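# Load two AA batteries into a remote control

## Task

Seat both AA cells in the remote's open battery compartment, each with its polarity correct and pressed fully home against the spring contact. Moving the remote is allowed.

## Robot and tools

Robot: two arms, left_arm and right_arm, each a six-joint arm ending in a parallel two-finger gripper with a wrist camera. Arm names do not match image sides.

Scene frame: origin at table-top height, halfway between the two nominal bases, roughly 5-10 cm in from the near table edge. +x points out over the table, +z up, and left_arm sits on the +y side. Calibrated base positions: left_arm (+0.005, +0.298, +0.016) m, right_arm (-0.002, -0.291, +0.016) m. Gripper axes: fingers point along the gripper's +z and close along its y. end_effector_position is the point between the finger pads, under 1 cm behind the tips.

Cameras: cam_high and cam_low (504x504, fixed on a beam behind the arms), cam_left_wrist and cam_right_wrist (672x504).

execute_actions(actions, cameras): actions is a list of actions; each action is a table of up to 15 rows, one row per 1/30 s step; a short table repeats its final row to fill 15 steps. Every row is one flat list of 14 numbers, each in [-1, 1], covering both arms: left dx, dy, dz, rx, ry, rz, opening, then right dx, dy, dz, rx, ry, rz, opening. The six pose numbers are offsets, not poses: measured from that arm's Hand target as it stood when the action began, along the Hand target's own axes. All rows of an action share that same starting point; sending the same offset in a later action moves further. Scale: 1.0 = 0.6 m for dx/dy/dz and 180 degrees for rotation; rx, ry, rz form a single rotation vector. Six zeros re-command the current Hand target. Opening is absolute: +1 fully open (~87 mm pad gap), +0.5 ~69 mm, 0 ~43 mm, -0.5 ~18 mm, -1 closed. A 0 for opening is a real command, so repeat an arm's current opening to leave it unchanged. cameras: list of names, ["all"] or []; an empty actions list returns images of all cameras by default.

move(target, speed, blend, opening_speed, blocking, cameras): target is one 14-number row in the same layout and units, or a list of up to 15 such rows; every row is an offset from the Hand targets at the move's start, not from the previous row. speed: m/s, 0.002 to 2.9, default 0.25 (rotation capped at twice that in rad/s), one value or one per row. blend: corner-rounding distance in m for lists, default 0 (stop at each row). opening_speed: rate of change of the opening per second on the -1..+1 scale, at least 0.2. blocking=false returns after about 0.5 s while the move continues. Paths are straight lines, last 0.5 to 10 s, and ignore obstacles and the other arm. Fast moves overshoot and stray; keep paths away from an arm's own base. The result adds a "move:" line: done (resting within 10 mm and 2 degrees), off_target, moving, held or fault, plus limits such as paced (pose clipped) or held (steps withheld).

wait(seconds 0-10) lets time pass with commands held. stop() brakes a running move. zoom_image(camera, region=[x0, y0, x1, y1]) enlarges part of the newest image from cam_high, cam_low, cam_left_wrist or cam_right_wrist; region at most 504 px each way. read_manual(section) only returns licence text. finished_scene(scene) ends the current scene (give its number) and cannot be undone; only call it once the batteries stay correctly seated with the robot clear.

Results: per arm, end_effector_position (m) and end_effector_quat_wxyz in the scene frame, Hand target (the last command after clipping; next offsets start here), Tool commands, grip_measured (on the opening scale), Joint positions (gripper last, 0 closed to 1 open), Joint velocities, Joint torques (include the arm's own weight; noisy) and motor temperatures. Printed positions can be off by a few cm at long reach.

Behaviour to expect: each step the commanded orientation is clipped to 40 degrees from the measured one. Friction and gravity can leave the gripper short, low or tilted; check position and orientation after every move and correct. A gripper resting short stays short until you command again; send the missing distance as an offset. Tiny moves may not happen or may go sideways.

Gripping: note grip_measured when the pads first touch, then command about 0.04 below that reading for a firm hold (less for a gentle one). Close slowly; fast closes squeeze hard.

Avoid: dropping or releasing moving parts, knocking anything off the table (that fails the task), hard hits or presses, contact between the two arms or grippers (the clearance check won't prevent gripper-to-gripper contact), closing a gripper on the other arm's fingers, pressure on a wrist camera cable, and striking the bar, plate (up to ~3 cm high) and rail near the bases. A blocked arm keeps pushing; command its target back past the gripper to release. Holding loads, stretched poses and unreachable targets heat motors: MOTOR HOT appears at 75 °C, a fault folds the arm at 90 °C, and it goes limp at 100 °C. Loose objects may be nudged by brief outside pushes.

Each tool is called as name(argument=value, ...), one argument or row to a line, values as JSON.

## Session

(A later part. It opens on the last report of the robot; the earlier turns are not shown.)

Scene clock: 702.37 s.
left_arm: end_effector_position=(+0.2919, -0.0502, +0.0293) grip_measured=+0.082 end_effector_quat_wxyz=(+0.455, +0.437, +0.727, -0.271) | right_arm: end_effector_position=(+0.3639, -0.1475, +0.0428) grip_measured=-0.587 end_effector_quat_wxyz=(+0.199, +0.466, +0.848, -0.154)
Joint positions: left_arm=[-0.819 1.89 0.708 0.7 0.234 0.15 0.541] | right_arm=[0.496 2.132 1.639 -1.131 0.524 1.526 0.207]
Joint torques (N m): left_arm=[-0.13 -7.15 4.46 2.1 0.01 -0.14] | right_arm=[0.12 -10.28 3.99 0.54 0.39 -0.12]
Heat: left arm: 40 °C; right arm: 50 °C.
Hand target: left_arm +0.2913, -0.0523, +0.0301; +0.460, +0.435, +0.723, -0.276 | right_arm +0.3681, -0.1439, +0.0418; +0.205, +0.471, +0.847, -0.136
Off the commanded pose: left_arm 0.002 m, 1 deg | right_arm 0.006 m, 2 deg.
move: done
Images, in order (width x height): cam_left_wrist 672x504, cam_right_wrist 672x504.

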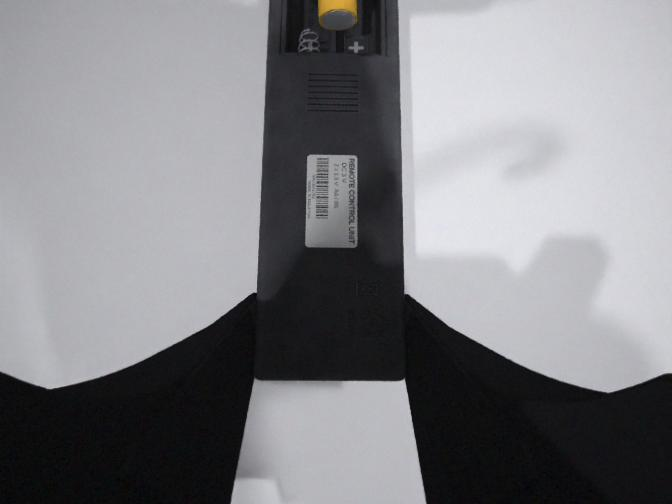

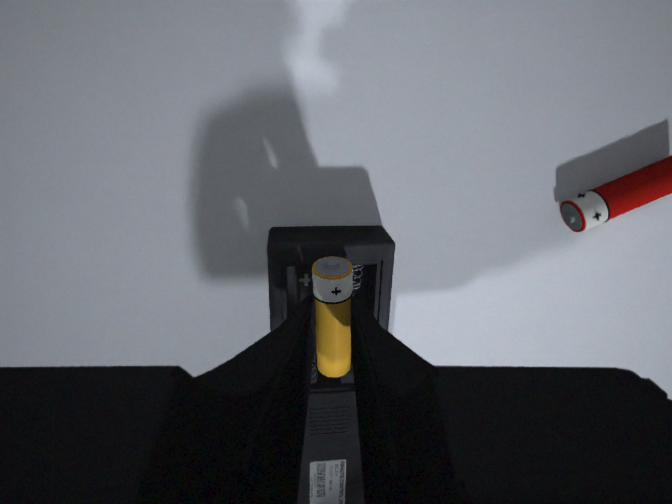

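move(
  target=[
    [0,0,0,0,0,0,-0.1,-0.007,0,-0.018,0,0,0,-0.85],
    [0,0,0,0,0,0,-0.1,-0.003,0.019,-0.016,0,0,0,-0.85],
  ],
  speed=0.05,
  cameras=["cam_right_wrist","cam_left_wrist"],
)

zoom_image(
  camera="cam_right_wrist",
  region=[230, 180, 430, 380],
)

zoom_image(
  camera="cam_left_wrist",
  region=[270, 0, 420, 80],
)

Scene clock: 714.03 s.
left_arm: end_effector_position=(+0.2919, -0.0502, +0.0293) grip_measured=+0.082 end_effector_quat_wxyz=(+0.455, +0.437, +0.727, -0.271) | right_arm: end_effector_position=(+0.3722, -0.1429, +0.0464) grip_measured=-0.587 end_effector_quat_wxyz=(+0.204, +0.468, +0.847, -0.146)
Joint positions: left_arm=[-0.819 1.89 0.708 0.7 0.234 0.15 0.541] | right_arm=[0.496 2.148 1.679 -1.137 0.523 1.525 0.207]
Joint torques (N m): left_arm=[-0.17 -7.13 4.46 2.11 0 -0.14] | right_arm=[0.98 -8.7 9.09 0.09 0.39 -0.02]
Heat: left arm: 40 °C; right arm: 49 °C.
Hand target: left_arm +0.2913, -0.0523, +0.0301; +0.460, +0.435, +0.723, -0.276 | right_arm +0.3766, -0.1352, +0.0506; +0.205, +0.470, +0.847, -0.136
Off the commanded pose: left_arm 0.002 m, 1 deg | right_arm 0.010 m, 1 deg.
move: done
Images, in order (width x height): cam_left_wrist 672x504, cam_right_wrist 672x504.

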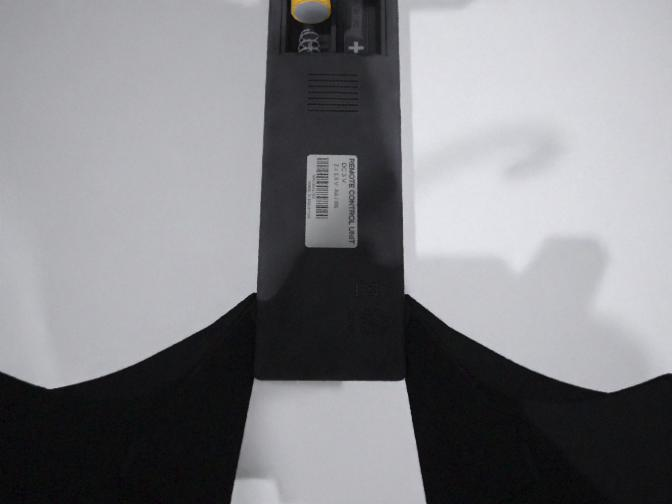

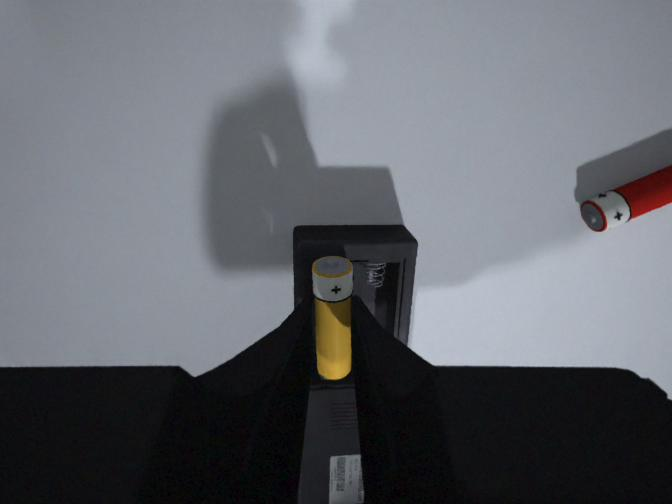

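Scaled by 2.520.

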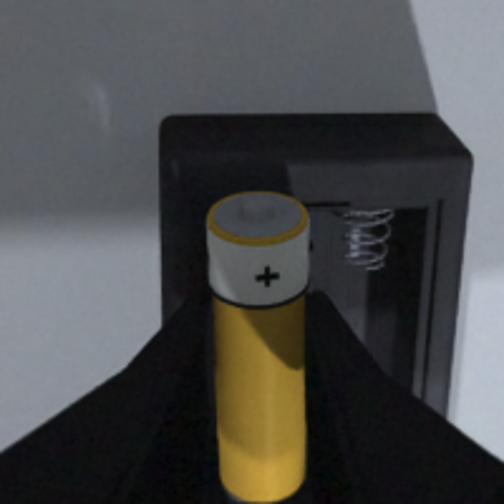

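Scaled by 3.360.

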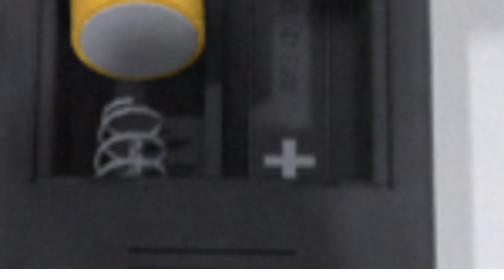

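move(
  target=[0,0,0,0,0,0,-0.1,0.016,0,-0.003,0,0,0,-0.85],
  speed=0.05,
  cameras=["cam_right_wrist","cam_left_wrist"],
)

zoom_image(
  camera="cam_left_wrist",
  region=[270, 0, 420, 80],
)

Scene clock: 725.27 s.
left_arm: end_effector_position=(+0.2919, -0.0502, +0.0293) grip_measured=+0.082 end_effector_quat_wxyz=(+0.455, +0.437, +0.727, -0.271) | right_arm: end_effector_position=(+0.3687, -0.1346, +0.0454) grip_measured=-0.587 end_effector_quat_wxyz=(+0.206, +0.465, +0.849, -0.144)
Joint positions: left_arm=[-0.819 1.89 0.708 0.7 0.234 0.15 0.541] | right_arm=[0.518 2.151 1.679 -1.139 0.523 1.541 0.207]
Joint torques (N m): left_arm=[-0.17 -7.13 4.52 2.11 0 -0.14] | right_arm=[0.96 -8.53 8.64 0.07 0.38 0.1]
Heat: left arm: 40 °C; right arm: 48 °C.
Hand target: left_arm +0.2913, -0.0523, +0.0301; +0.460, +0.435, +0.723, -0.276 | right_arm +0.3717, -0.1273, +0.0476; +0.205, +0.470, +0.848, -0.136
Off the commanded pose: left_arm 0.002 m, 1 deg | right_arm 0.008 m, 1 deg.
move: done
Images, in order (width x height): cam_left_wrist 672x504, cam_right_wrist 672x504.

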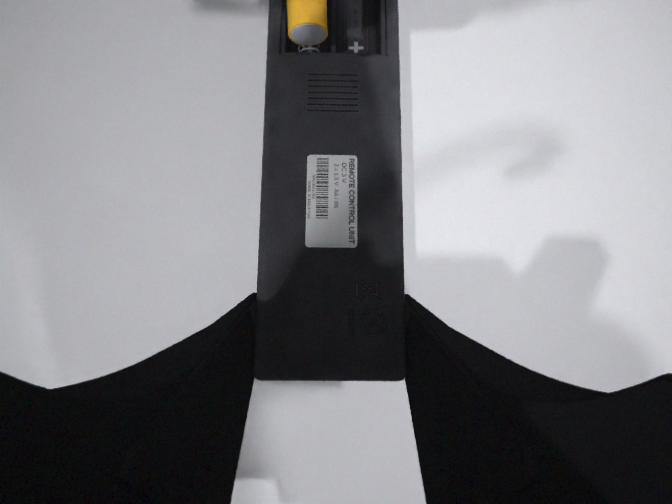

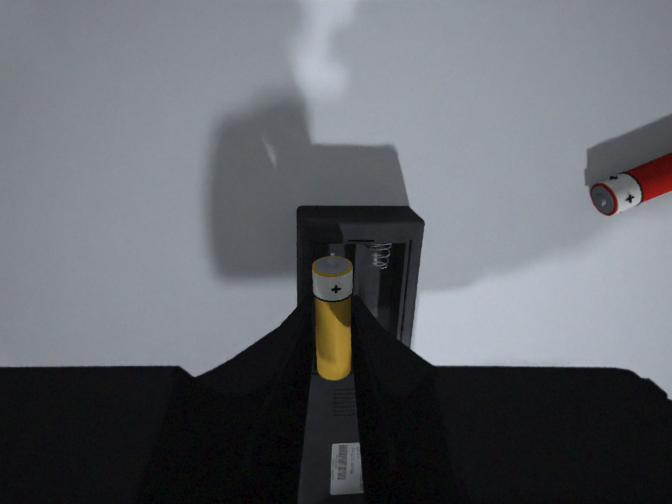

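Scaled by 3.360.

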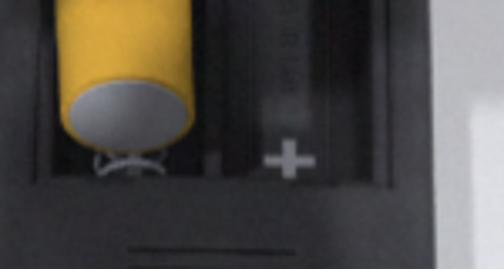

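move(
  target=[0,0,0,0,0,0,-0.1,-0.024,0.003,0,0,0,0,-0.85],
  speed=0.05,
  cameras=["cam_right_wrist","cam_left_wrist"],
)

zoom_image(
  camera="cam_left_wrist",
  region=[270, 0, 420, 80],
)

zoom_image(
  camera="cam_right_wrist",
  region=[230, 180, 430, 380],
)

Scene clock: 742.03 s.
left_arm: end_effector_position=(+0.2919, -0.0502, +0.0293) grip_measured=+0.082 end_effector_quat_wxyz=(+0.455, +0.437, +0.727, -0.271) | right_arm: end_effector_position=(+0.3752, -0.1410, +0.0503) grip_measured=-0.587 end_effector_quat_wxyz=(+0.206, +0.471, +0.846, -0.142)
Joint positions: left_arm=[-0.819 1.89 0.708 0.7 0.234 0.15 0.541] | right_arm=[0.497 2.151 1.7 -1.148 0.523 1.529 0.207]
Joint torques (N m): left_arm=[-0.13 -7.16 4.48 2.11 0.02 -0.14] | right_arm=[0.17 -8.68 9.18 0.09 0.39 -0.12]
Heat: left arm: 40 °C; right arm: 49 °C.
Hand target: left_arm +0.2913, -0.0523, +0.0301; +0.460, +0.435, +0.723, -0.276 | right_arm +0.3800, -0.1371, +0.0544; +0.205, +0.471, +0.847, -0.136
Off the commanded pose: left_arm 0.002 m, 1 deg | right_arm 0.007 m, 1 deg.
move: done
Images, in order (width x height): cam_left_wrist 672x504, cam_right_wrist 672x504.

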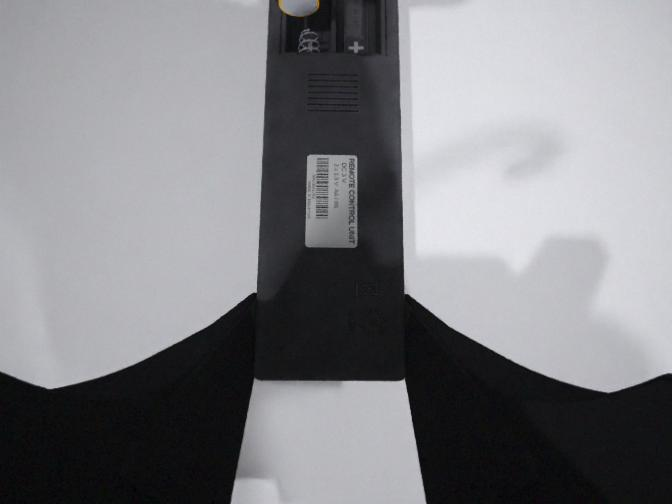

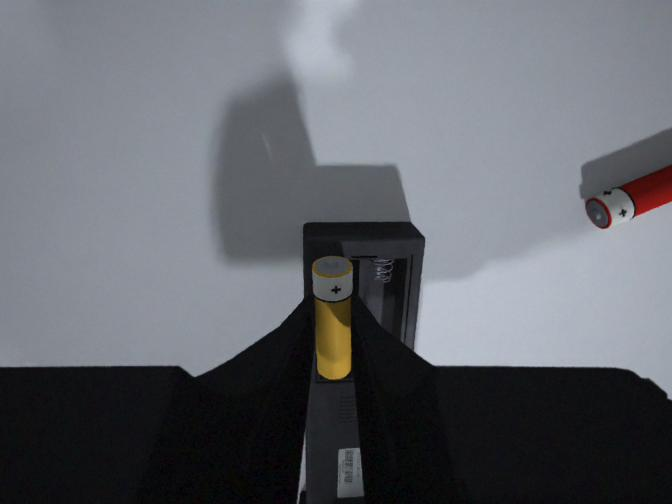

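Scaled by 3.360.

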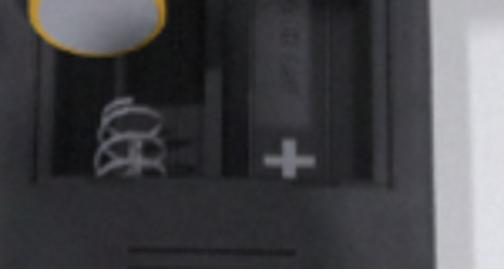

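Scaled by 2.520.

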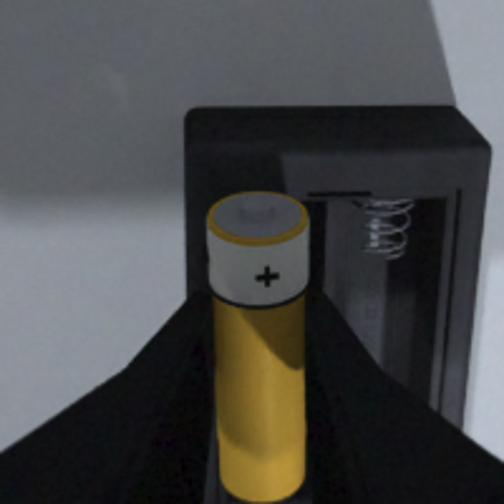

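move(
  target=[
    [0,0,0,0,0,0,-0.1,0,-0.010,0.002,0,0,0,-0.85],
    [0,0,0,0,0,0,-0.1,0.012,-0.010,0.032,0,0,0,-0.85],
  ],
  speed=0.05,
  cameras=["cam_right_wrist","cam_left_wrist"],
)

zoom_image(
  camera="cam_left_wrist",
  region=[270, 0, 420, 80],
)

zoom_image(
  camera="cam_right_wrist",
  region=[230, 180, 430, 380],
)

Scene clock: 770.50 s.
left_arm: end_effector_position=(+0.2919, -0.0502, +0.0293) grip_measured=+0.082 end_effector_quat_wxyz=(+0.455, +0.437, +0.727, -0.271) | right_arm: end_effector_position=(+0.3723, -0.1442, +0.0417) grip_measured=-0.587 end_effector_quat_wxyz=(+0.204, +0.467, +0.848, -0.147)
Joint positions: left_arm=[-0.819 1.89 0.708 0.7 0.234 0.15 0.541] | right_arm=[0.493 2.151 1.664 -1.118 0.524 1.519 0.207]
Joint torques (N m): left_arm=[-0.13 -7.12 4.52 2.11 0 -0.14] | right_arm=[-0.35 -9.2 3.73 0.62 0.39 -0.16]
Heat: left arm: 40 °C; right arm: 49 °C.
Hand target: left_arm +0.2913, -0.0523, +0.0301; +0.460, +0.435, +0.723, -0.276 | right_arm +0.3758, -0.1430, +0.0344; +0.205, +0.471, +0.847, -0.136
Off the commanded pose: left_arm 0.002 m, 1 deg | right_arm 0.008 m, 1 deg.
move: done
Images, in order (width x height): cam_left_wrist 672x504, cam_right_wrist 672x504.

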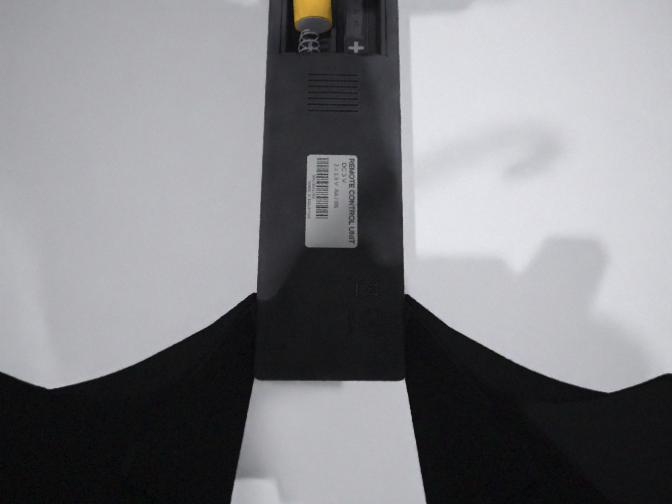

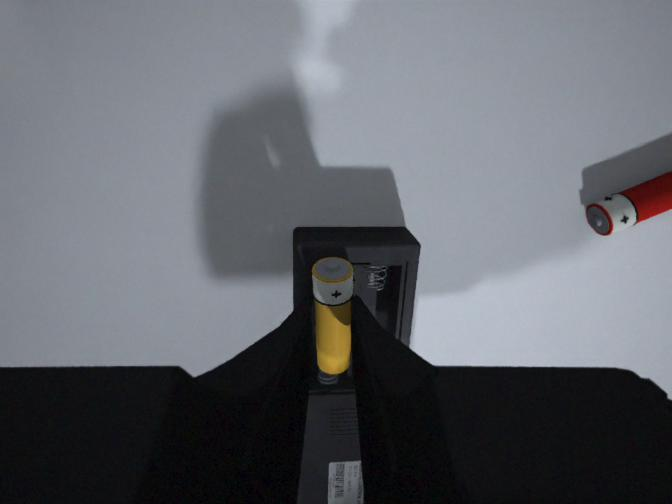

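Scaled by 3.360.

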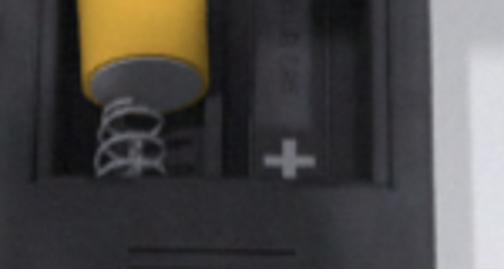

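Scaled by 2.520.

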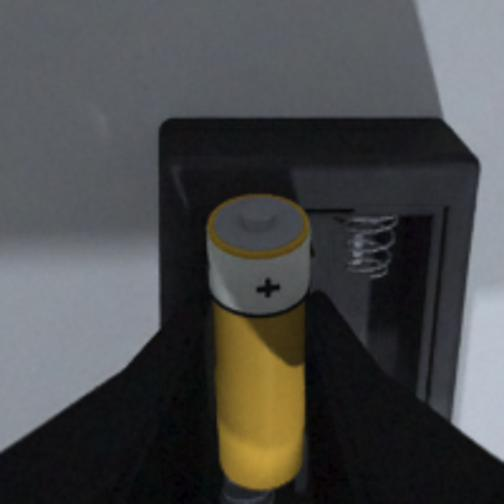

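move(
  target=[
    [0,0,0,0,0,0,-0.1,0.009,0,0.016,0,0,0,-0.85],
    [0,0,0,0,0,0,-0.1,0.031,0,0.010,0,0,0,-0.9],
  ],
  speed=0.05,
  cameras=["cam_right_wrist","cam_left_wrist"],
)

zoom_image(
  camera="cam_left_wrist",
  region=[270, 0, 420, 80],
)

zoom_image(
  camera="cam_right_wrist",
  region=[230, 180, 430, 380],
)

Scene clock: 780.40 s.
left_arm: end_effector_position=(+0.2919, -0.0502, +0.0293) grip_measured=+0.082 end_effector_quat_wxyz=(+0.455, +0.437, +0.727, -0.271) | right_arm: end_effector_position=(+0.3707, -0.1413, +0.0411) grip_measured=-0.587 end_effector_quat_wxyz=(+0.218, +0.464, +0.846, -0.146)
Joint positions: left_arm=[-0.819 1.89 0.708 0.7 0.234 0.15 0.541] | right_arm=[0.511 2.139 1.638 -1.096 0.547 1.532 0.207]
Joint torques (N m): left_arm=[-0.12 -7.1 4.49 2.1 0.01 -0.13] | right_arm=[1.07 -6.95 3.07 0.69 0.17 0.12]
Heat: left arm: 40 °C; right arm: 49 °C.
Hand target: left_arm +0.2913, -0.0523, +0.0301; +0.460, +0.435, +0.723, -0.276 | right_arm +0.3682, -0.1317, +0.0203; +0.205, +0.471, +0.847, -0.136
Off the commanded pose: left_arm 0.002 m, 1 deg | right_arm 0.023 m, 2 deg.
move: off_target (right_arm); target 2's new opening was sent with right_arm's hand 0.023 m and 2 deg from that target
Images, in order (width x height): cam_left_wrist 672x504, cam_right_wrist 672x504.

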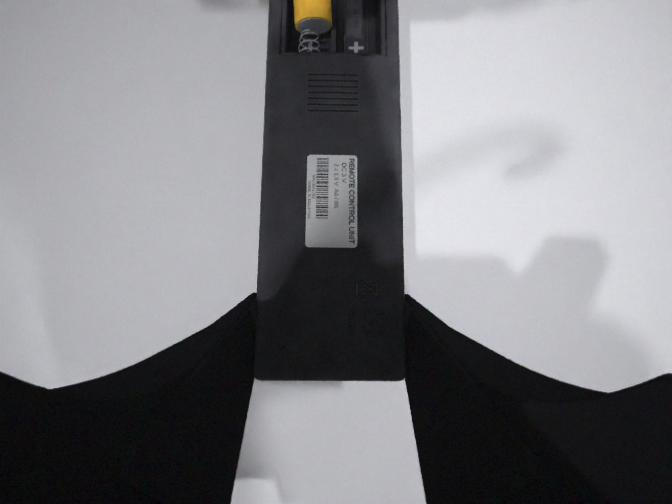

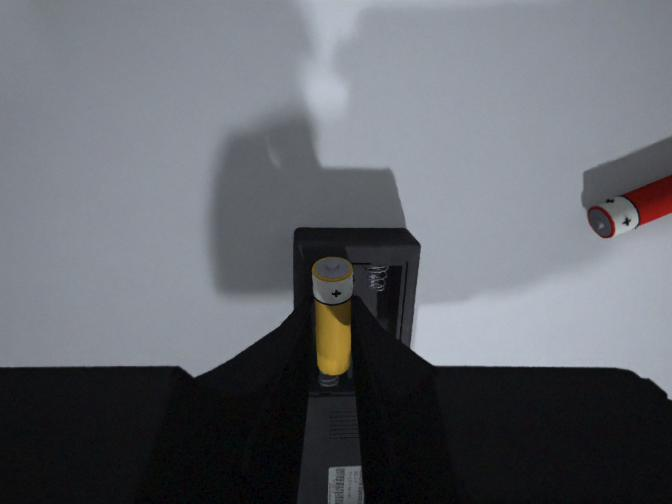

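Scaled by 3.360.

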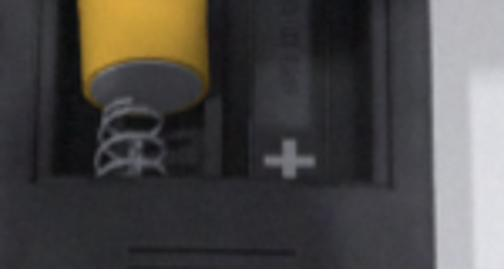

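Scaled by 2.520.

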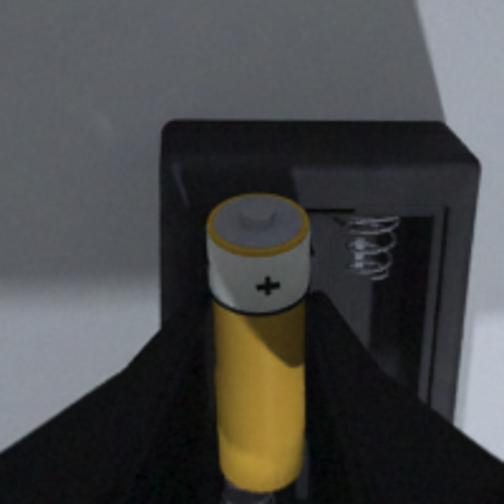

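move(
  target=[0,0,0,0,0,0,-0.1,0.014,0,-0.026,0,0,0,-0.9],
  speed=0.05,
  cameras=["cam_right_wrist","cam_left_wrist"],
)

zoom_image(
  camera="cam_left_wrist",
  region=[270, 0, 420, 80],
)

zoom_image(
  camera="cam_right_wrist",
  region=[230, 180, 430, 380],
)

Scene clock: 788.57 s.
left_arm: end_effector_position=(+0.2919, -0.0502, +0.0293) grip_measured=+0.082 end_effector_quat_wxyz=(+0.455, +0.437, +0.727, -0.271) | right_arm: end_effector_position=(+0.3691, -0.1373, +0.0419) grip_measured=-0.587 end_effector_quat_wxyz=(+0.228, +0.472, +0.839, -0.147)
Joint positions: left_arm=[-0.819 1.89 0.708 0.7 0.234 0.15 0.541] | right_arm=[0.53 2.14 1.638 -1.105 0.565 1.574 0.207]
Joint torques (N m): left_arm=[-0.18 -7.09 4.49 2.11 0 -0.14] | right_arm=[2.74 -7.35 6.02 0.22 -0.01 0.11]
Heat: left arm: 40 °C; right arm: 47 °C.
Hand target: left_arm +0.2913, -0.0523, +0.0301; +0.460, +0.435, +0.723, -0.276 | right_arm +0.3609, -0.1190, +0.0300; +0.205, +0.471, +0.847, -0.136
Off the commanded pose: left_arm 0.002 m, 1 deg | right_arm 0.023 m, 3 deg.
move: off_target (right_arm)
Images, in order (width x height): cam_left_wrist 672x504, cam_right_wrist 672x504.

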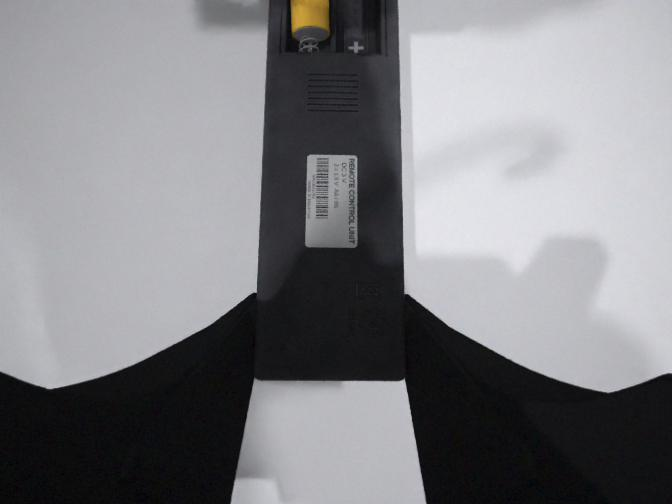

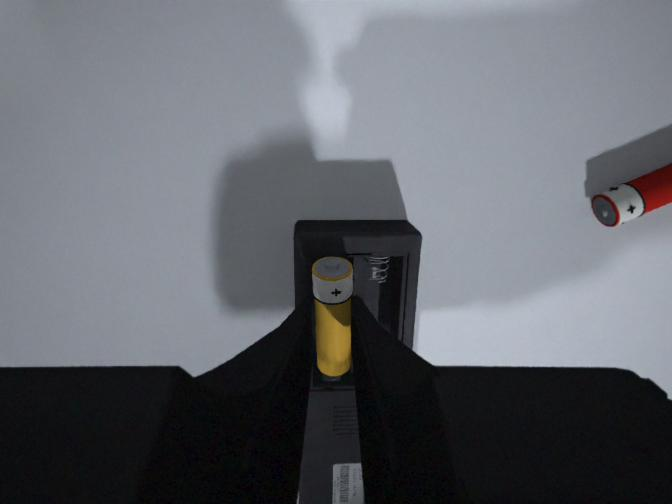

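Scaled by 3.360.

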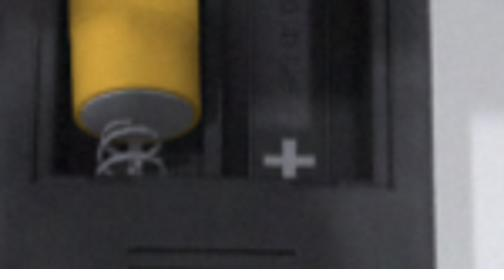

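Scaled by 2.520.

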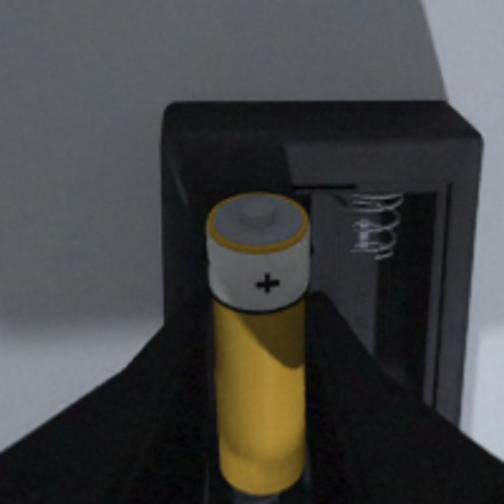

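move(
  target=[
    [0,0,0,0,0,0,-0.1,0.012,0,-0.006,0,0,0,-0.92],
    [0,0,0,0,0,0,-0.1,0.018,0,0.012,0,0,0,-0.92],
  ],
  speed=0.05,
  cameras=["cam_right_wrist","cam_left_wrist"],
)

zoom_image(
  camera="cam_left_wrist",
  region=[270, 0, 420, 80],
)

zoom_image(
  camera="cam_right_wrist",
  region=[230, 180, 430, 380],
)

Scene clock: 799.57 s.
left_arm: end_effector_position=(+0.2919, -0.0502, +0.0293) grip_measured=+0.082 end_effector_quat_wxyz=(+0.455, +0.437, +0.727, -0.271) | right_arm: end_effector_position=(+0.3678, -0.1359, +0.0414) grip_measured=-0.587 end_effector_quat_wxyz=(+0.236, +0.473, +0.835, -0.152)
Joint positions: left_arm=[-0.819 1.89 0.708 0.7 0.234 0.15 0.541] | right_arm=[0.543 2.144 1.638 -1.112 0.585 1.597 0.207]
Joint torques (N m): left_arm=[-0.13 -7.09 4.49 2.11 0.01 -0.15] | right_arm=[2.89 -6.65 3.78 0.53 -0.2 0.05]
Heat: left arm: 40 °C; right arm: 47 °C.
Hand target: left_arm +0.2913, -0.0523, +0.0301; +0.460, +0.435, +0.723, -0.276 | right_arm +0.3572, -0.1140, +0.0185; +0.205, +0.470, +0.847, -0.136
Off the commanded pose: left_arm 0.002 m, 1 deg | right_arm 0.033 m, 4 deg.
move: off_target (right_arm)
Images, in order (width x height): cam_left_wrist 672x504, cam_right_wrist 672x504.

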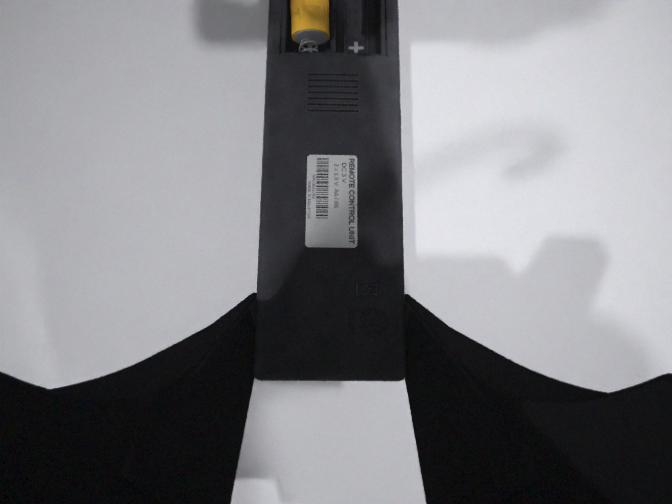

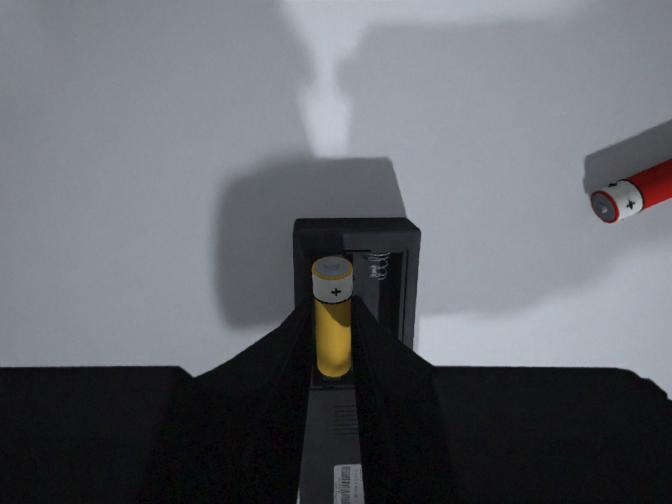

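Scaled by 3.360.

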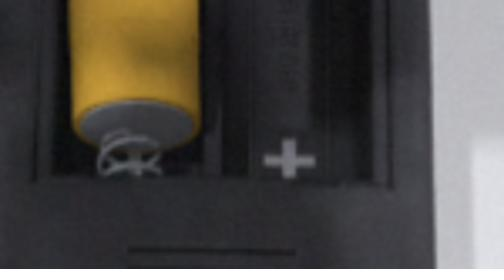

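Scaled by 2.520.

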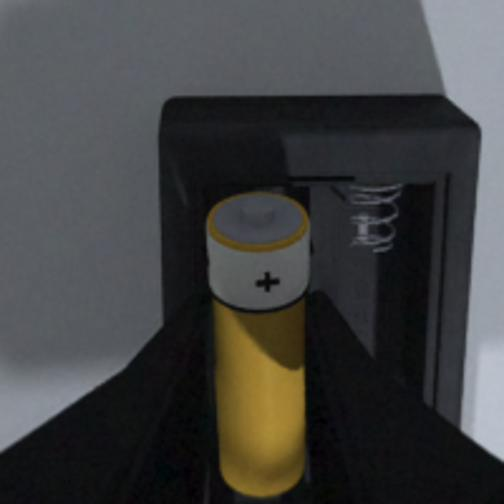

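move(
  target=[0,0,0,0,0,0,-0.1,0.004,0,0.005,0,0.1,0,-0.92],
  speed=0.05,
  cameras=["cam_right_wrist","cam_left_wrist"],
)

zoom_image(
  camera="cam_left_wrist",
  region=[270, 0, 420, 80],
)

zoom_image(
  camera="cam_right_wrist",
  region=[230, 180, 430, 380],
)

Scene clock: 814.93 s.
left_arm: end_effector_position=(+0.2919, -0.0502, +0.0293) grip_measured=+0.082 end_effector_quat_wxyz=(+0.455, +0.437, +0.727, -0.271) | right_arm: end_effector_position=(+0.3691, -0.1390, +0.0394) grip_measured=-0.587 end_effector_quat_wxyz=(+0.126, +0.494, +0.856, -0.086)
Joint positions: left_arm=[-0.819 1.89 0.708 0.7 0.234 0.15 0.541] | right_arm=[0.419 2.122 1.638 -1.08 0.323 1.475 0.207]
Joint torques (N m): left_arm=[-0.13 -7.1 4.51 2.1 0.01 -0.13] | right_arm=[1.68 -5.65 4.1 0.59 -0.73 -0.13]
Heat: left arm: 40 °C; right arm: 45 °C.
Hand target: left_arm +0.2913, -0.0523, +0.0301; +0.460, +0.435, +0.723, -0.276 | right_arm +0.3568, -0.1134, +0.0148; +0.070, +0.486, +0.869, -0.060
Off the commanded pose: left_arm 0.002 m, 1 deg | right_arm 0.038 m, 7 deg.
move: off_target (right_arm)
Images, in order (width x height): cam_left_wrist 672x504, cam_right_wrist 672x504.

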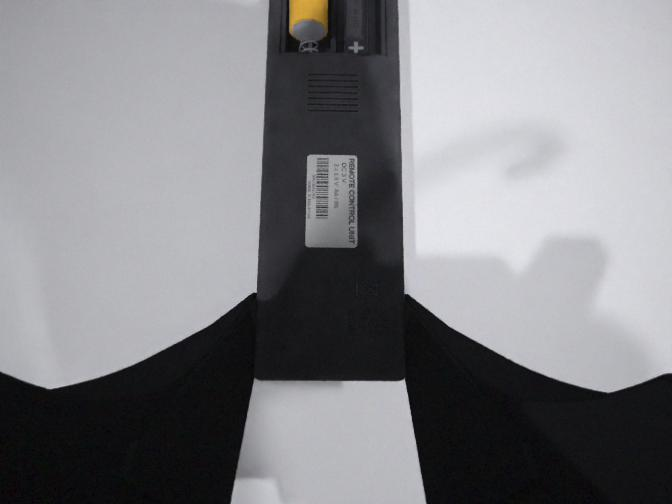

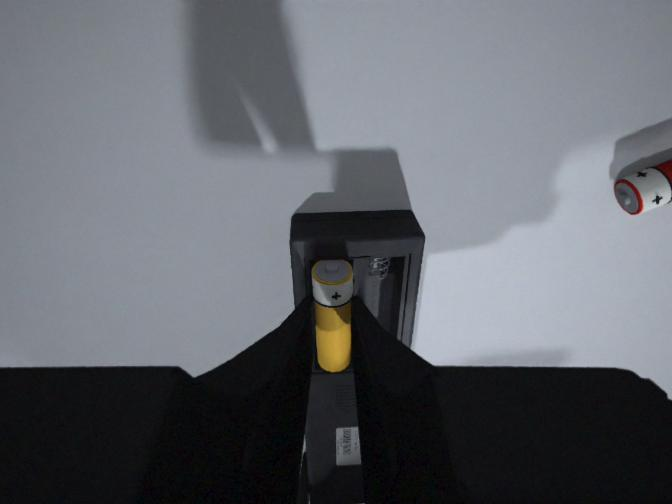

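Scaled by 3.360.

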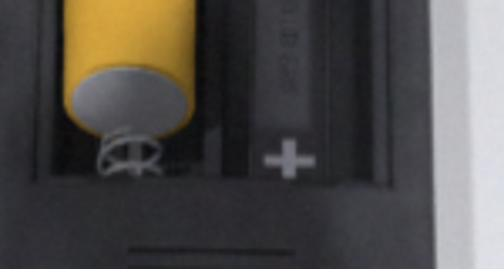

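Scaled by 2.520.

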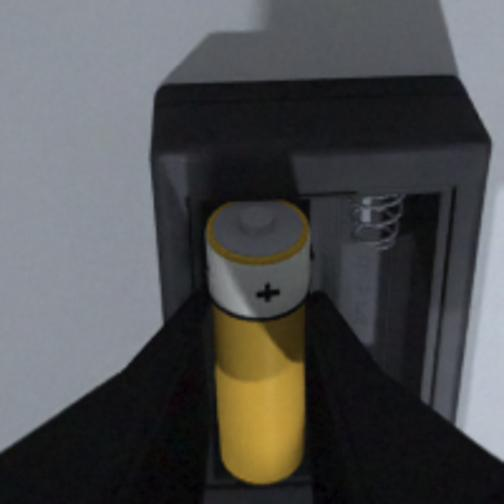

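move(
  target=[
    [0,0,0,0,0,0,-0.1,-0.04,-0.005,-0.046,0,-0.05,0,-0.85],
    [0,0,0,0,0,0,-0.1,-0.04,-0.005,-0.046,0,-0.05,0,-0.42],
    [0,0,0,0,0,0,-0.1,-0.05,-0.005,-0.11,0,0.02,0,-0.42],
  ],
  speed=0.08,
  opening_speed=0.5,
  cameras=["cam_right_wrist","cam_left_wrist"],
)

zoom_image(
  camera="cam_left_wrist",
  region=[270, 0, 420, 80],
)

zoom_image(
  camera="cam_right_wrist",
  region=[230, 150, 430, 350],
)

Scene clock: 832.97 s.
left_arm: end_effector_position=(+0.2919, -0.0502, +0.0293) grip_measured=+0.082 end_effector_quat_wxyz=(+0.455, +0.437, +0.727, -0.271) | right_arm: end_effector_position=(+0.3618, -0.1323, +0.0808) grip_measured=-0.420 end_effector_quat_wxyz=(+0.046, +0.489, +0.869, -0.054)
Joint positions: left_arm=[-0.819 1.89 0.708 0.7 0.234 0.15 0.541] | right_arm=[0.37 2.122 1.803 -1.277 0.157 1.407 0.29]
Joint torques (N m): left_arm=[-0.14 -7.12 4.48 2.11 0.01 -0.14] | right_arm=[0.02 -8.46 9.28 0.04 0.14 -0.16]
Heat: left arm: 40 °C; right arm: 44 °C.
Hand target: left_arm +0.2913, -0.0523, +0.0301; +0.460, +0.435, +0.723, -0.276 | right_arm +0.3657, -0.1287, +0.0851; +0.042, +0.488, +0.871, -0.045
Off the commanded pose: left_arm 0.002 m, 1 deg | right_arm 0.007 m, 1 deg.
move: done; target 2's new opening was sent with right_arm's hand 0.011 m and 1 deg from that target
Images, in order (width x height): cam_left_wrist 672x504, cam_right_wrist 672x504.

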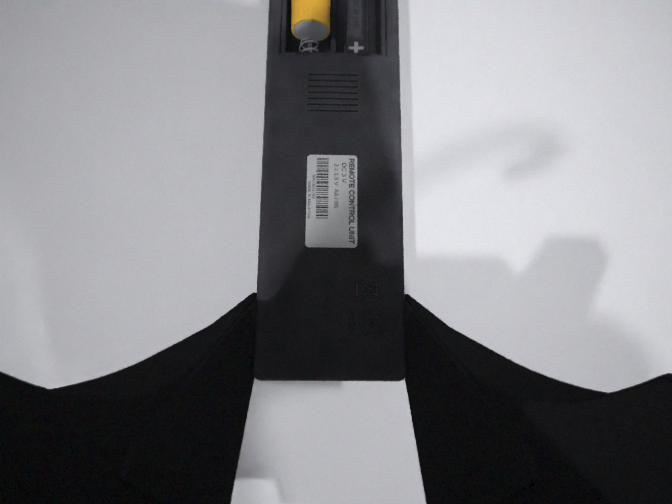

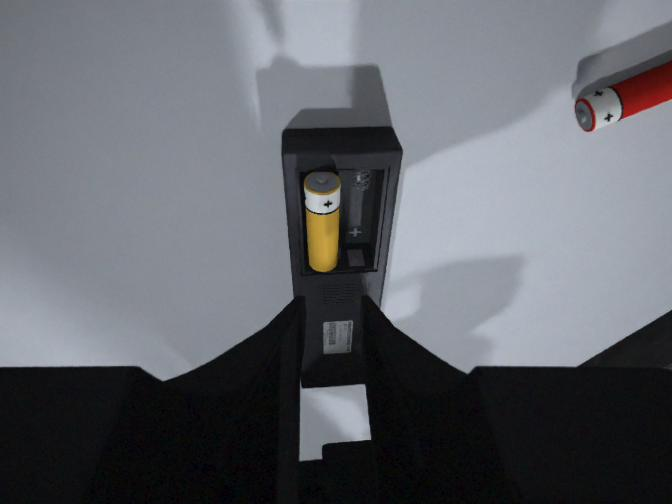

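Scaled by 3.360.

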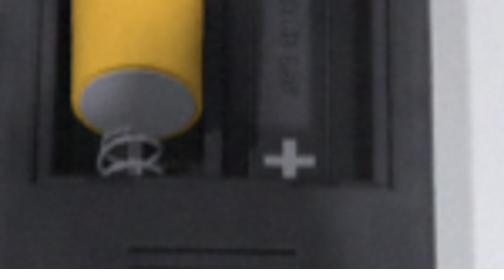

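Scaled by 2.520.

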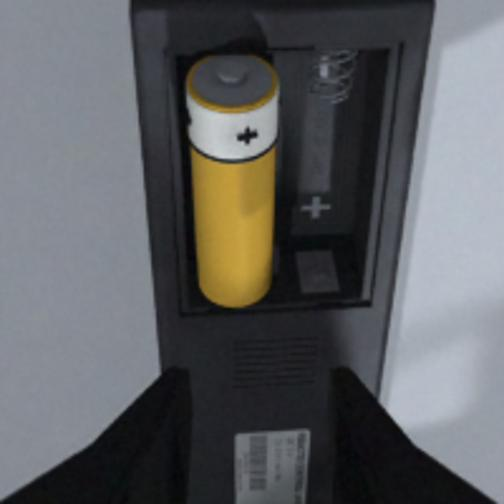

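move(
  target=[0,0,0,0,0,0,-0.1,-0.018,0.002,0.02,0,0.042,0,-1],
  speed=0.1,
  cameras=["cam_right_wrist"],
)

zoom_image(
  camera="cam_right_wrist",
  region=[230, 150, 430, 350],
)

Scene clock: 843.53 s.
left_arm: end_effector_position=(+0.2919, -0.0502, +0.0293) grip_measured=+0.082 end_effector_quat_wxyz=(+0.455, +0.437, +0.727, -0.271) | right_arm: end_effector_position=(+0.3664, -0.1432, +0.0695) grip_measured=-0.970 end_effector_quat_wxyz=(-0.015, +0.492, +0.870, -0.026)
Joint positions: left_arm=[-0.819 1.89 0.708 0.7 0.234 0.15 0.541] | right_arm=[0.285 2.17 1.82 -1.277 0.031 1.326 0.015]
Joint torques (N m): left_arm=[-0.17 -7.15 4.51 2.1 0.01 -0.13] | right_arm=[0.16 -8.88 9.18 0.1 0.07 -0.19]
Heat: left arm: 40 °C; right arm: 44 °C.
Hand target: left_arm +0.2913, -0.0523, +0.0301; +0.460, +0.435, +0.723, -0.276 | right_arm +0.3727, -0.1386, +0.0745; -0.015, +0.489, +0.872, -0.013
Off the commanded pose: left_arm 0.002 m, 1 deg | right_arm 0.009 m, 2 deg.
move: done
Images, in order (width x height): cam_right_wrist 672x504.

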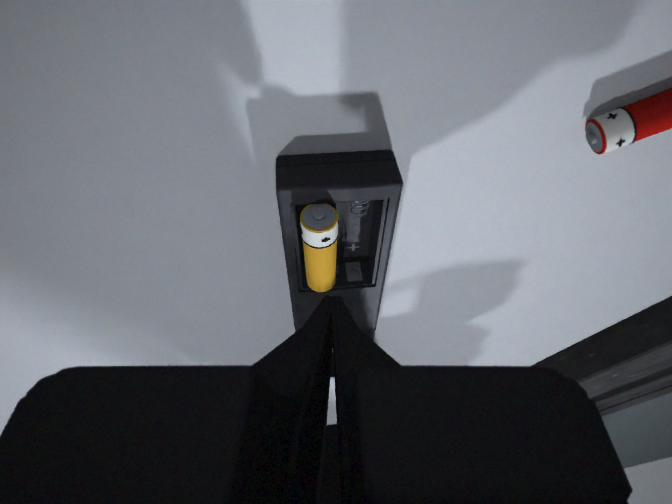

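Scaled by 2.520.

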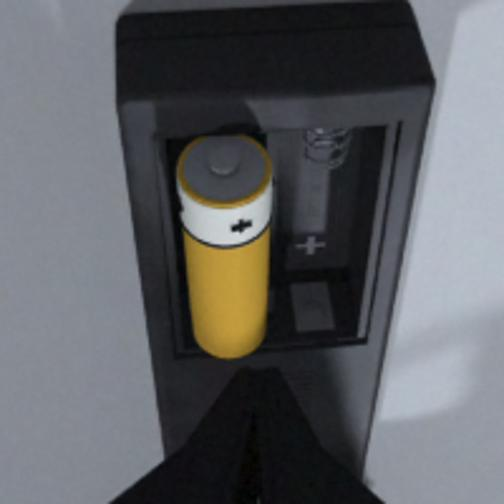

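move(
  target=[
    [0,0,0,0,0,0,-0.1,0,0.006,0.02,0,0,0,-1],
    [0,0,0,0,0,0,-0.1,-0.003,0.006,0.068,0,0,0,-1],
  ],
  speed=0.04,
  cameras=["cam_right_wrist","cam_left_wrist"],
)

zoom_image(
  camera="cam_right_wrist",
  region=[230, 180, 430, 380],
)

zoom_image(
  camera="cam_left_wrist",
  region=[270, 0, 420, 80],
)

Scene clock: 856.13 s.
left_arm: end_effector_position=(+0.2919, -0.0502, +0.0293) grip_measured=+0.082 end_effector_quat_wxyz=(+0.455, +0.437, +0.727, -0.271) | right_arm: end_effector_position=(+0.3780, -0.1359, +0.0428) grip_measured=-0.970 end_effector_quat_wxyz=(-0.008, +0.491, +0.871, -0.005)
Joint positions: left_arm=[-0.819 1.89 0.708 0.7 0.234 0.15 0.541] | right_arm=[0.284 2.201 1.763 -1.148 0.013 1.322 0.015]
Joint torques (N m): left_arm=[-0.12 -7.1 4.52 2.1 0.01 -0.13] | right_arm=[-0.17 -8.5 4.9 0.3 0.25 -0.16]
Heat: left arm: 40 °C; right arm: 45 °C.
Hand target: left_arm +0.2913, -0.0523, +0.0301; +0.460, +0.435, +0.723, -0.276 | right_arm +0.3752, -0.1385, +0.0336; -0.015, +0.490, +0.872, -0.013
Off the commanded pose: left_arm 0.002 m, 1 deg | right_arm 0.010 m, 1 deg.
move: done
Images, in order (width x height): cam_left_wrist 672x504, cam_right_wrist 672x504.

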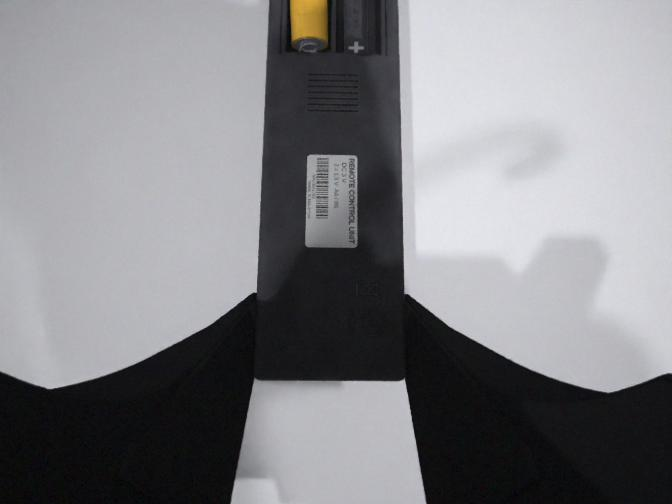

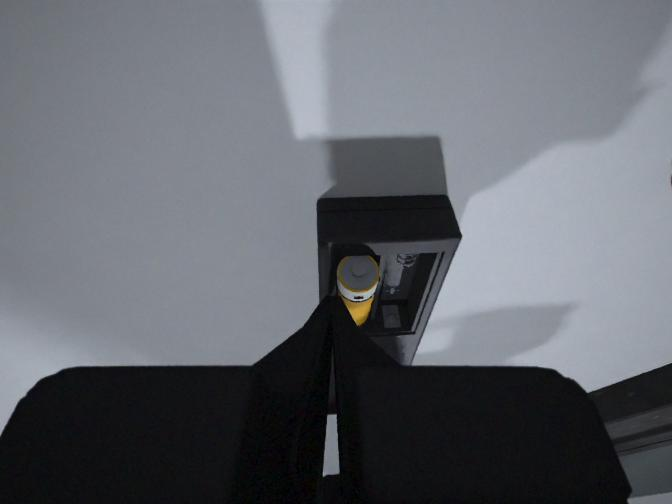

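Scaled by 2.520.

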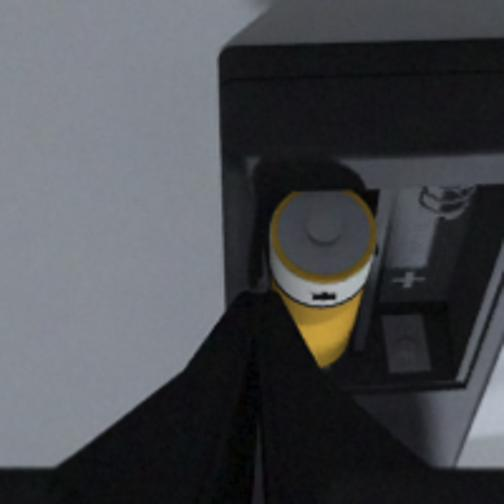

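Scaled by 3.360.

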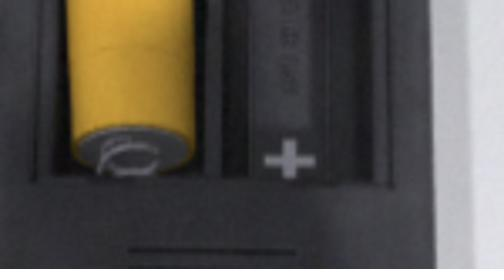

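move(
  target=[
    [0,0,0,0,0,0,-0.1,0.005,0,-0.03,0,0,0,-1],
    [0,0,0,0,0,0,-0.1,0.005,-0.014,-0.03,0,0,0,-1],
  ],
  speed=0.06,
  cameras=["cam_right_wrist"],
)

zoom_image(
  camera="cam_right_wrist",
  region=[230, 180, 430, 380],
)

Scene clock: 866.40 s.
left_arm: end_effector_position=(+0.2918, -0.0502, +0.0293) grip_measured=+0.082 end_effector_quat_wxyz=(+0.455, +0.437, +0.727, -0.271) | right_arm: end_effector_position=(+0.3727, -0.1375, +0.0444) grip_measured=-0.970 end_effector_quat_wxyz=(-0.016, +0.491, +0.871, -0.013)
Joint positions: left_arm=[-0.819 1.89 0.708 0.7 0.234 0.15 0.541] | right_arm=[0.284 2.2 1.765 -1.174 0.013 1.322 0.015]
Joint torques (N m): left_arm=[-0.14 -7.08 4.49 2.1 0 -0.13] | right_arm=[0.13 -12.11 4.23 0.07 0.25 -0.14]
Heat: left arm: 40 °C; right arm: 46 °C.
Hand target: left_arm +0.2914, -0.0523, +0.0301; +0.460, +0.435, +0.723, -0.276 | right_arm +0.3670, -0.1402, +0.0518; -0.015, +0.490, +0.872, -0.013
Off the commanded pose: left_arm 0.002 m, 1 deg | right_arm 0.010 m, 0 deg.
move: done
Images, in order (width x height): cam_right_wrist 672x504.

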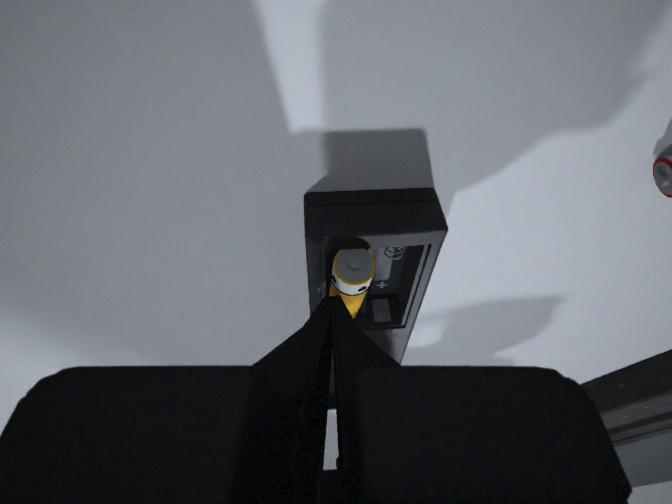

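Scaled by 2.520.

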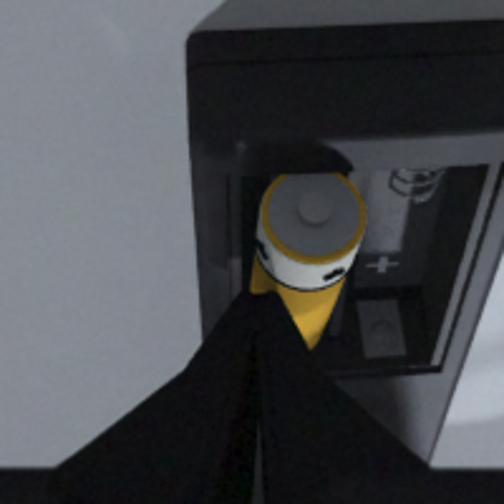

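move(
  target=[
    [0,0,0,0,0,0,-0.1,0,0,-0.012,0,0,0,-1],
    [0,0,0,0,0,0,-0.1,0,-0.016,-0.012,0,0,0,-1],
  ],
  speed=0.06,
  cameras=["cam_right_wrist"],
)

zoom_image(
  camera="cam_right_wrist",
  region=[230, 180, 430, 380],
)

Scene clock: 874.97 s.
left_arm: end_effector_position=(+0.2918, -0.0502, +0.0293) grip_measured=+0.082 end_effector_quat_wxyz=(+0.455, +0.437, +0.727, -0.271) | right_arm: end_effector_position=(+0.3607, -0.1425, +0.0455) grip_measured=-0.970 end_effector_quat_wxyz=(-0.024, +0.491, +0.870, -0.021)
Joint positions: left_arm=[-0.819 1.89 0.708 0.7 0.234 0.15 0.541] | right_arm=[0.281 2.17 1.72 -1.181 0.013 1.32 0.015]
Joint torques (N m): left_arm=[-0.17 -7.1 4.49 2.11 0.01 -0.13] | right_arm=[-0.12 -12.89 4.97 0.05 0.25 -0.17]
Heat: left arm: 40 °C; right arm: 47 °C.
Hand target: left_arm +0.2913, -0.0523, +0.0301; +0.460, +0.435, +0.723, -0.276 | right_arm +0.3592, -0.1451, +0.0594; -0.015, +0.490, +0.872, -0.013
Off the commanded pose: left_arm 0.002 m, 1 deg | right_arm 0.014 m, 1 deg.
move: off_target (right_arm)
Images, in order (width x height): cam_right_wrist 672x504.

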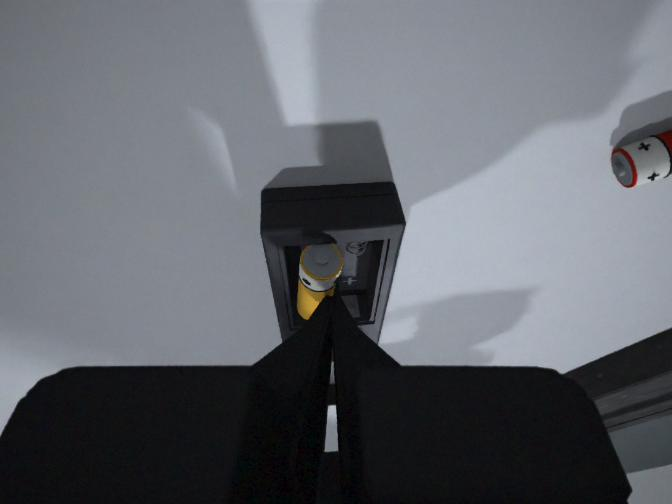

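Scaled by 2.520.

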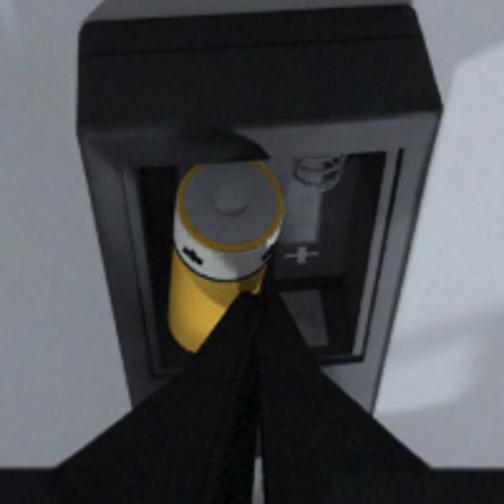

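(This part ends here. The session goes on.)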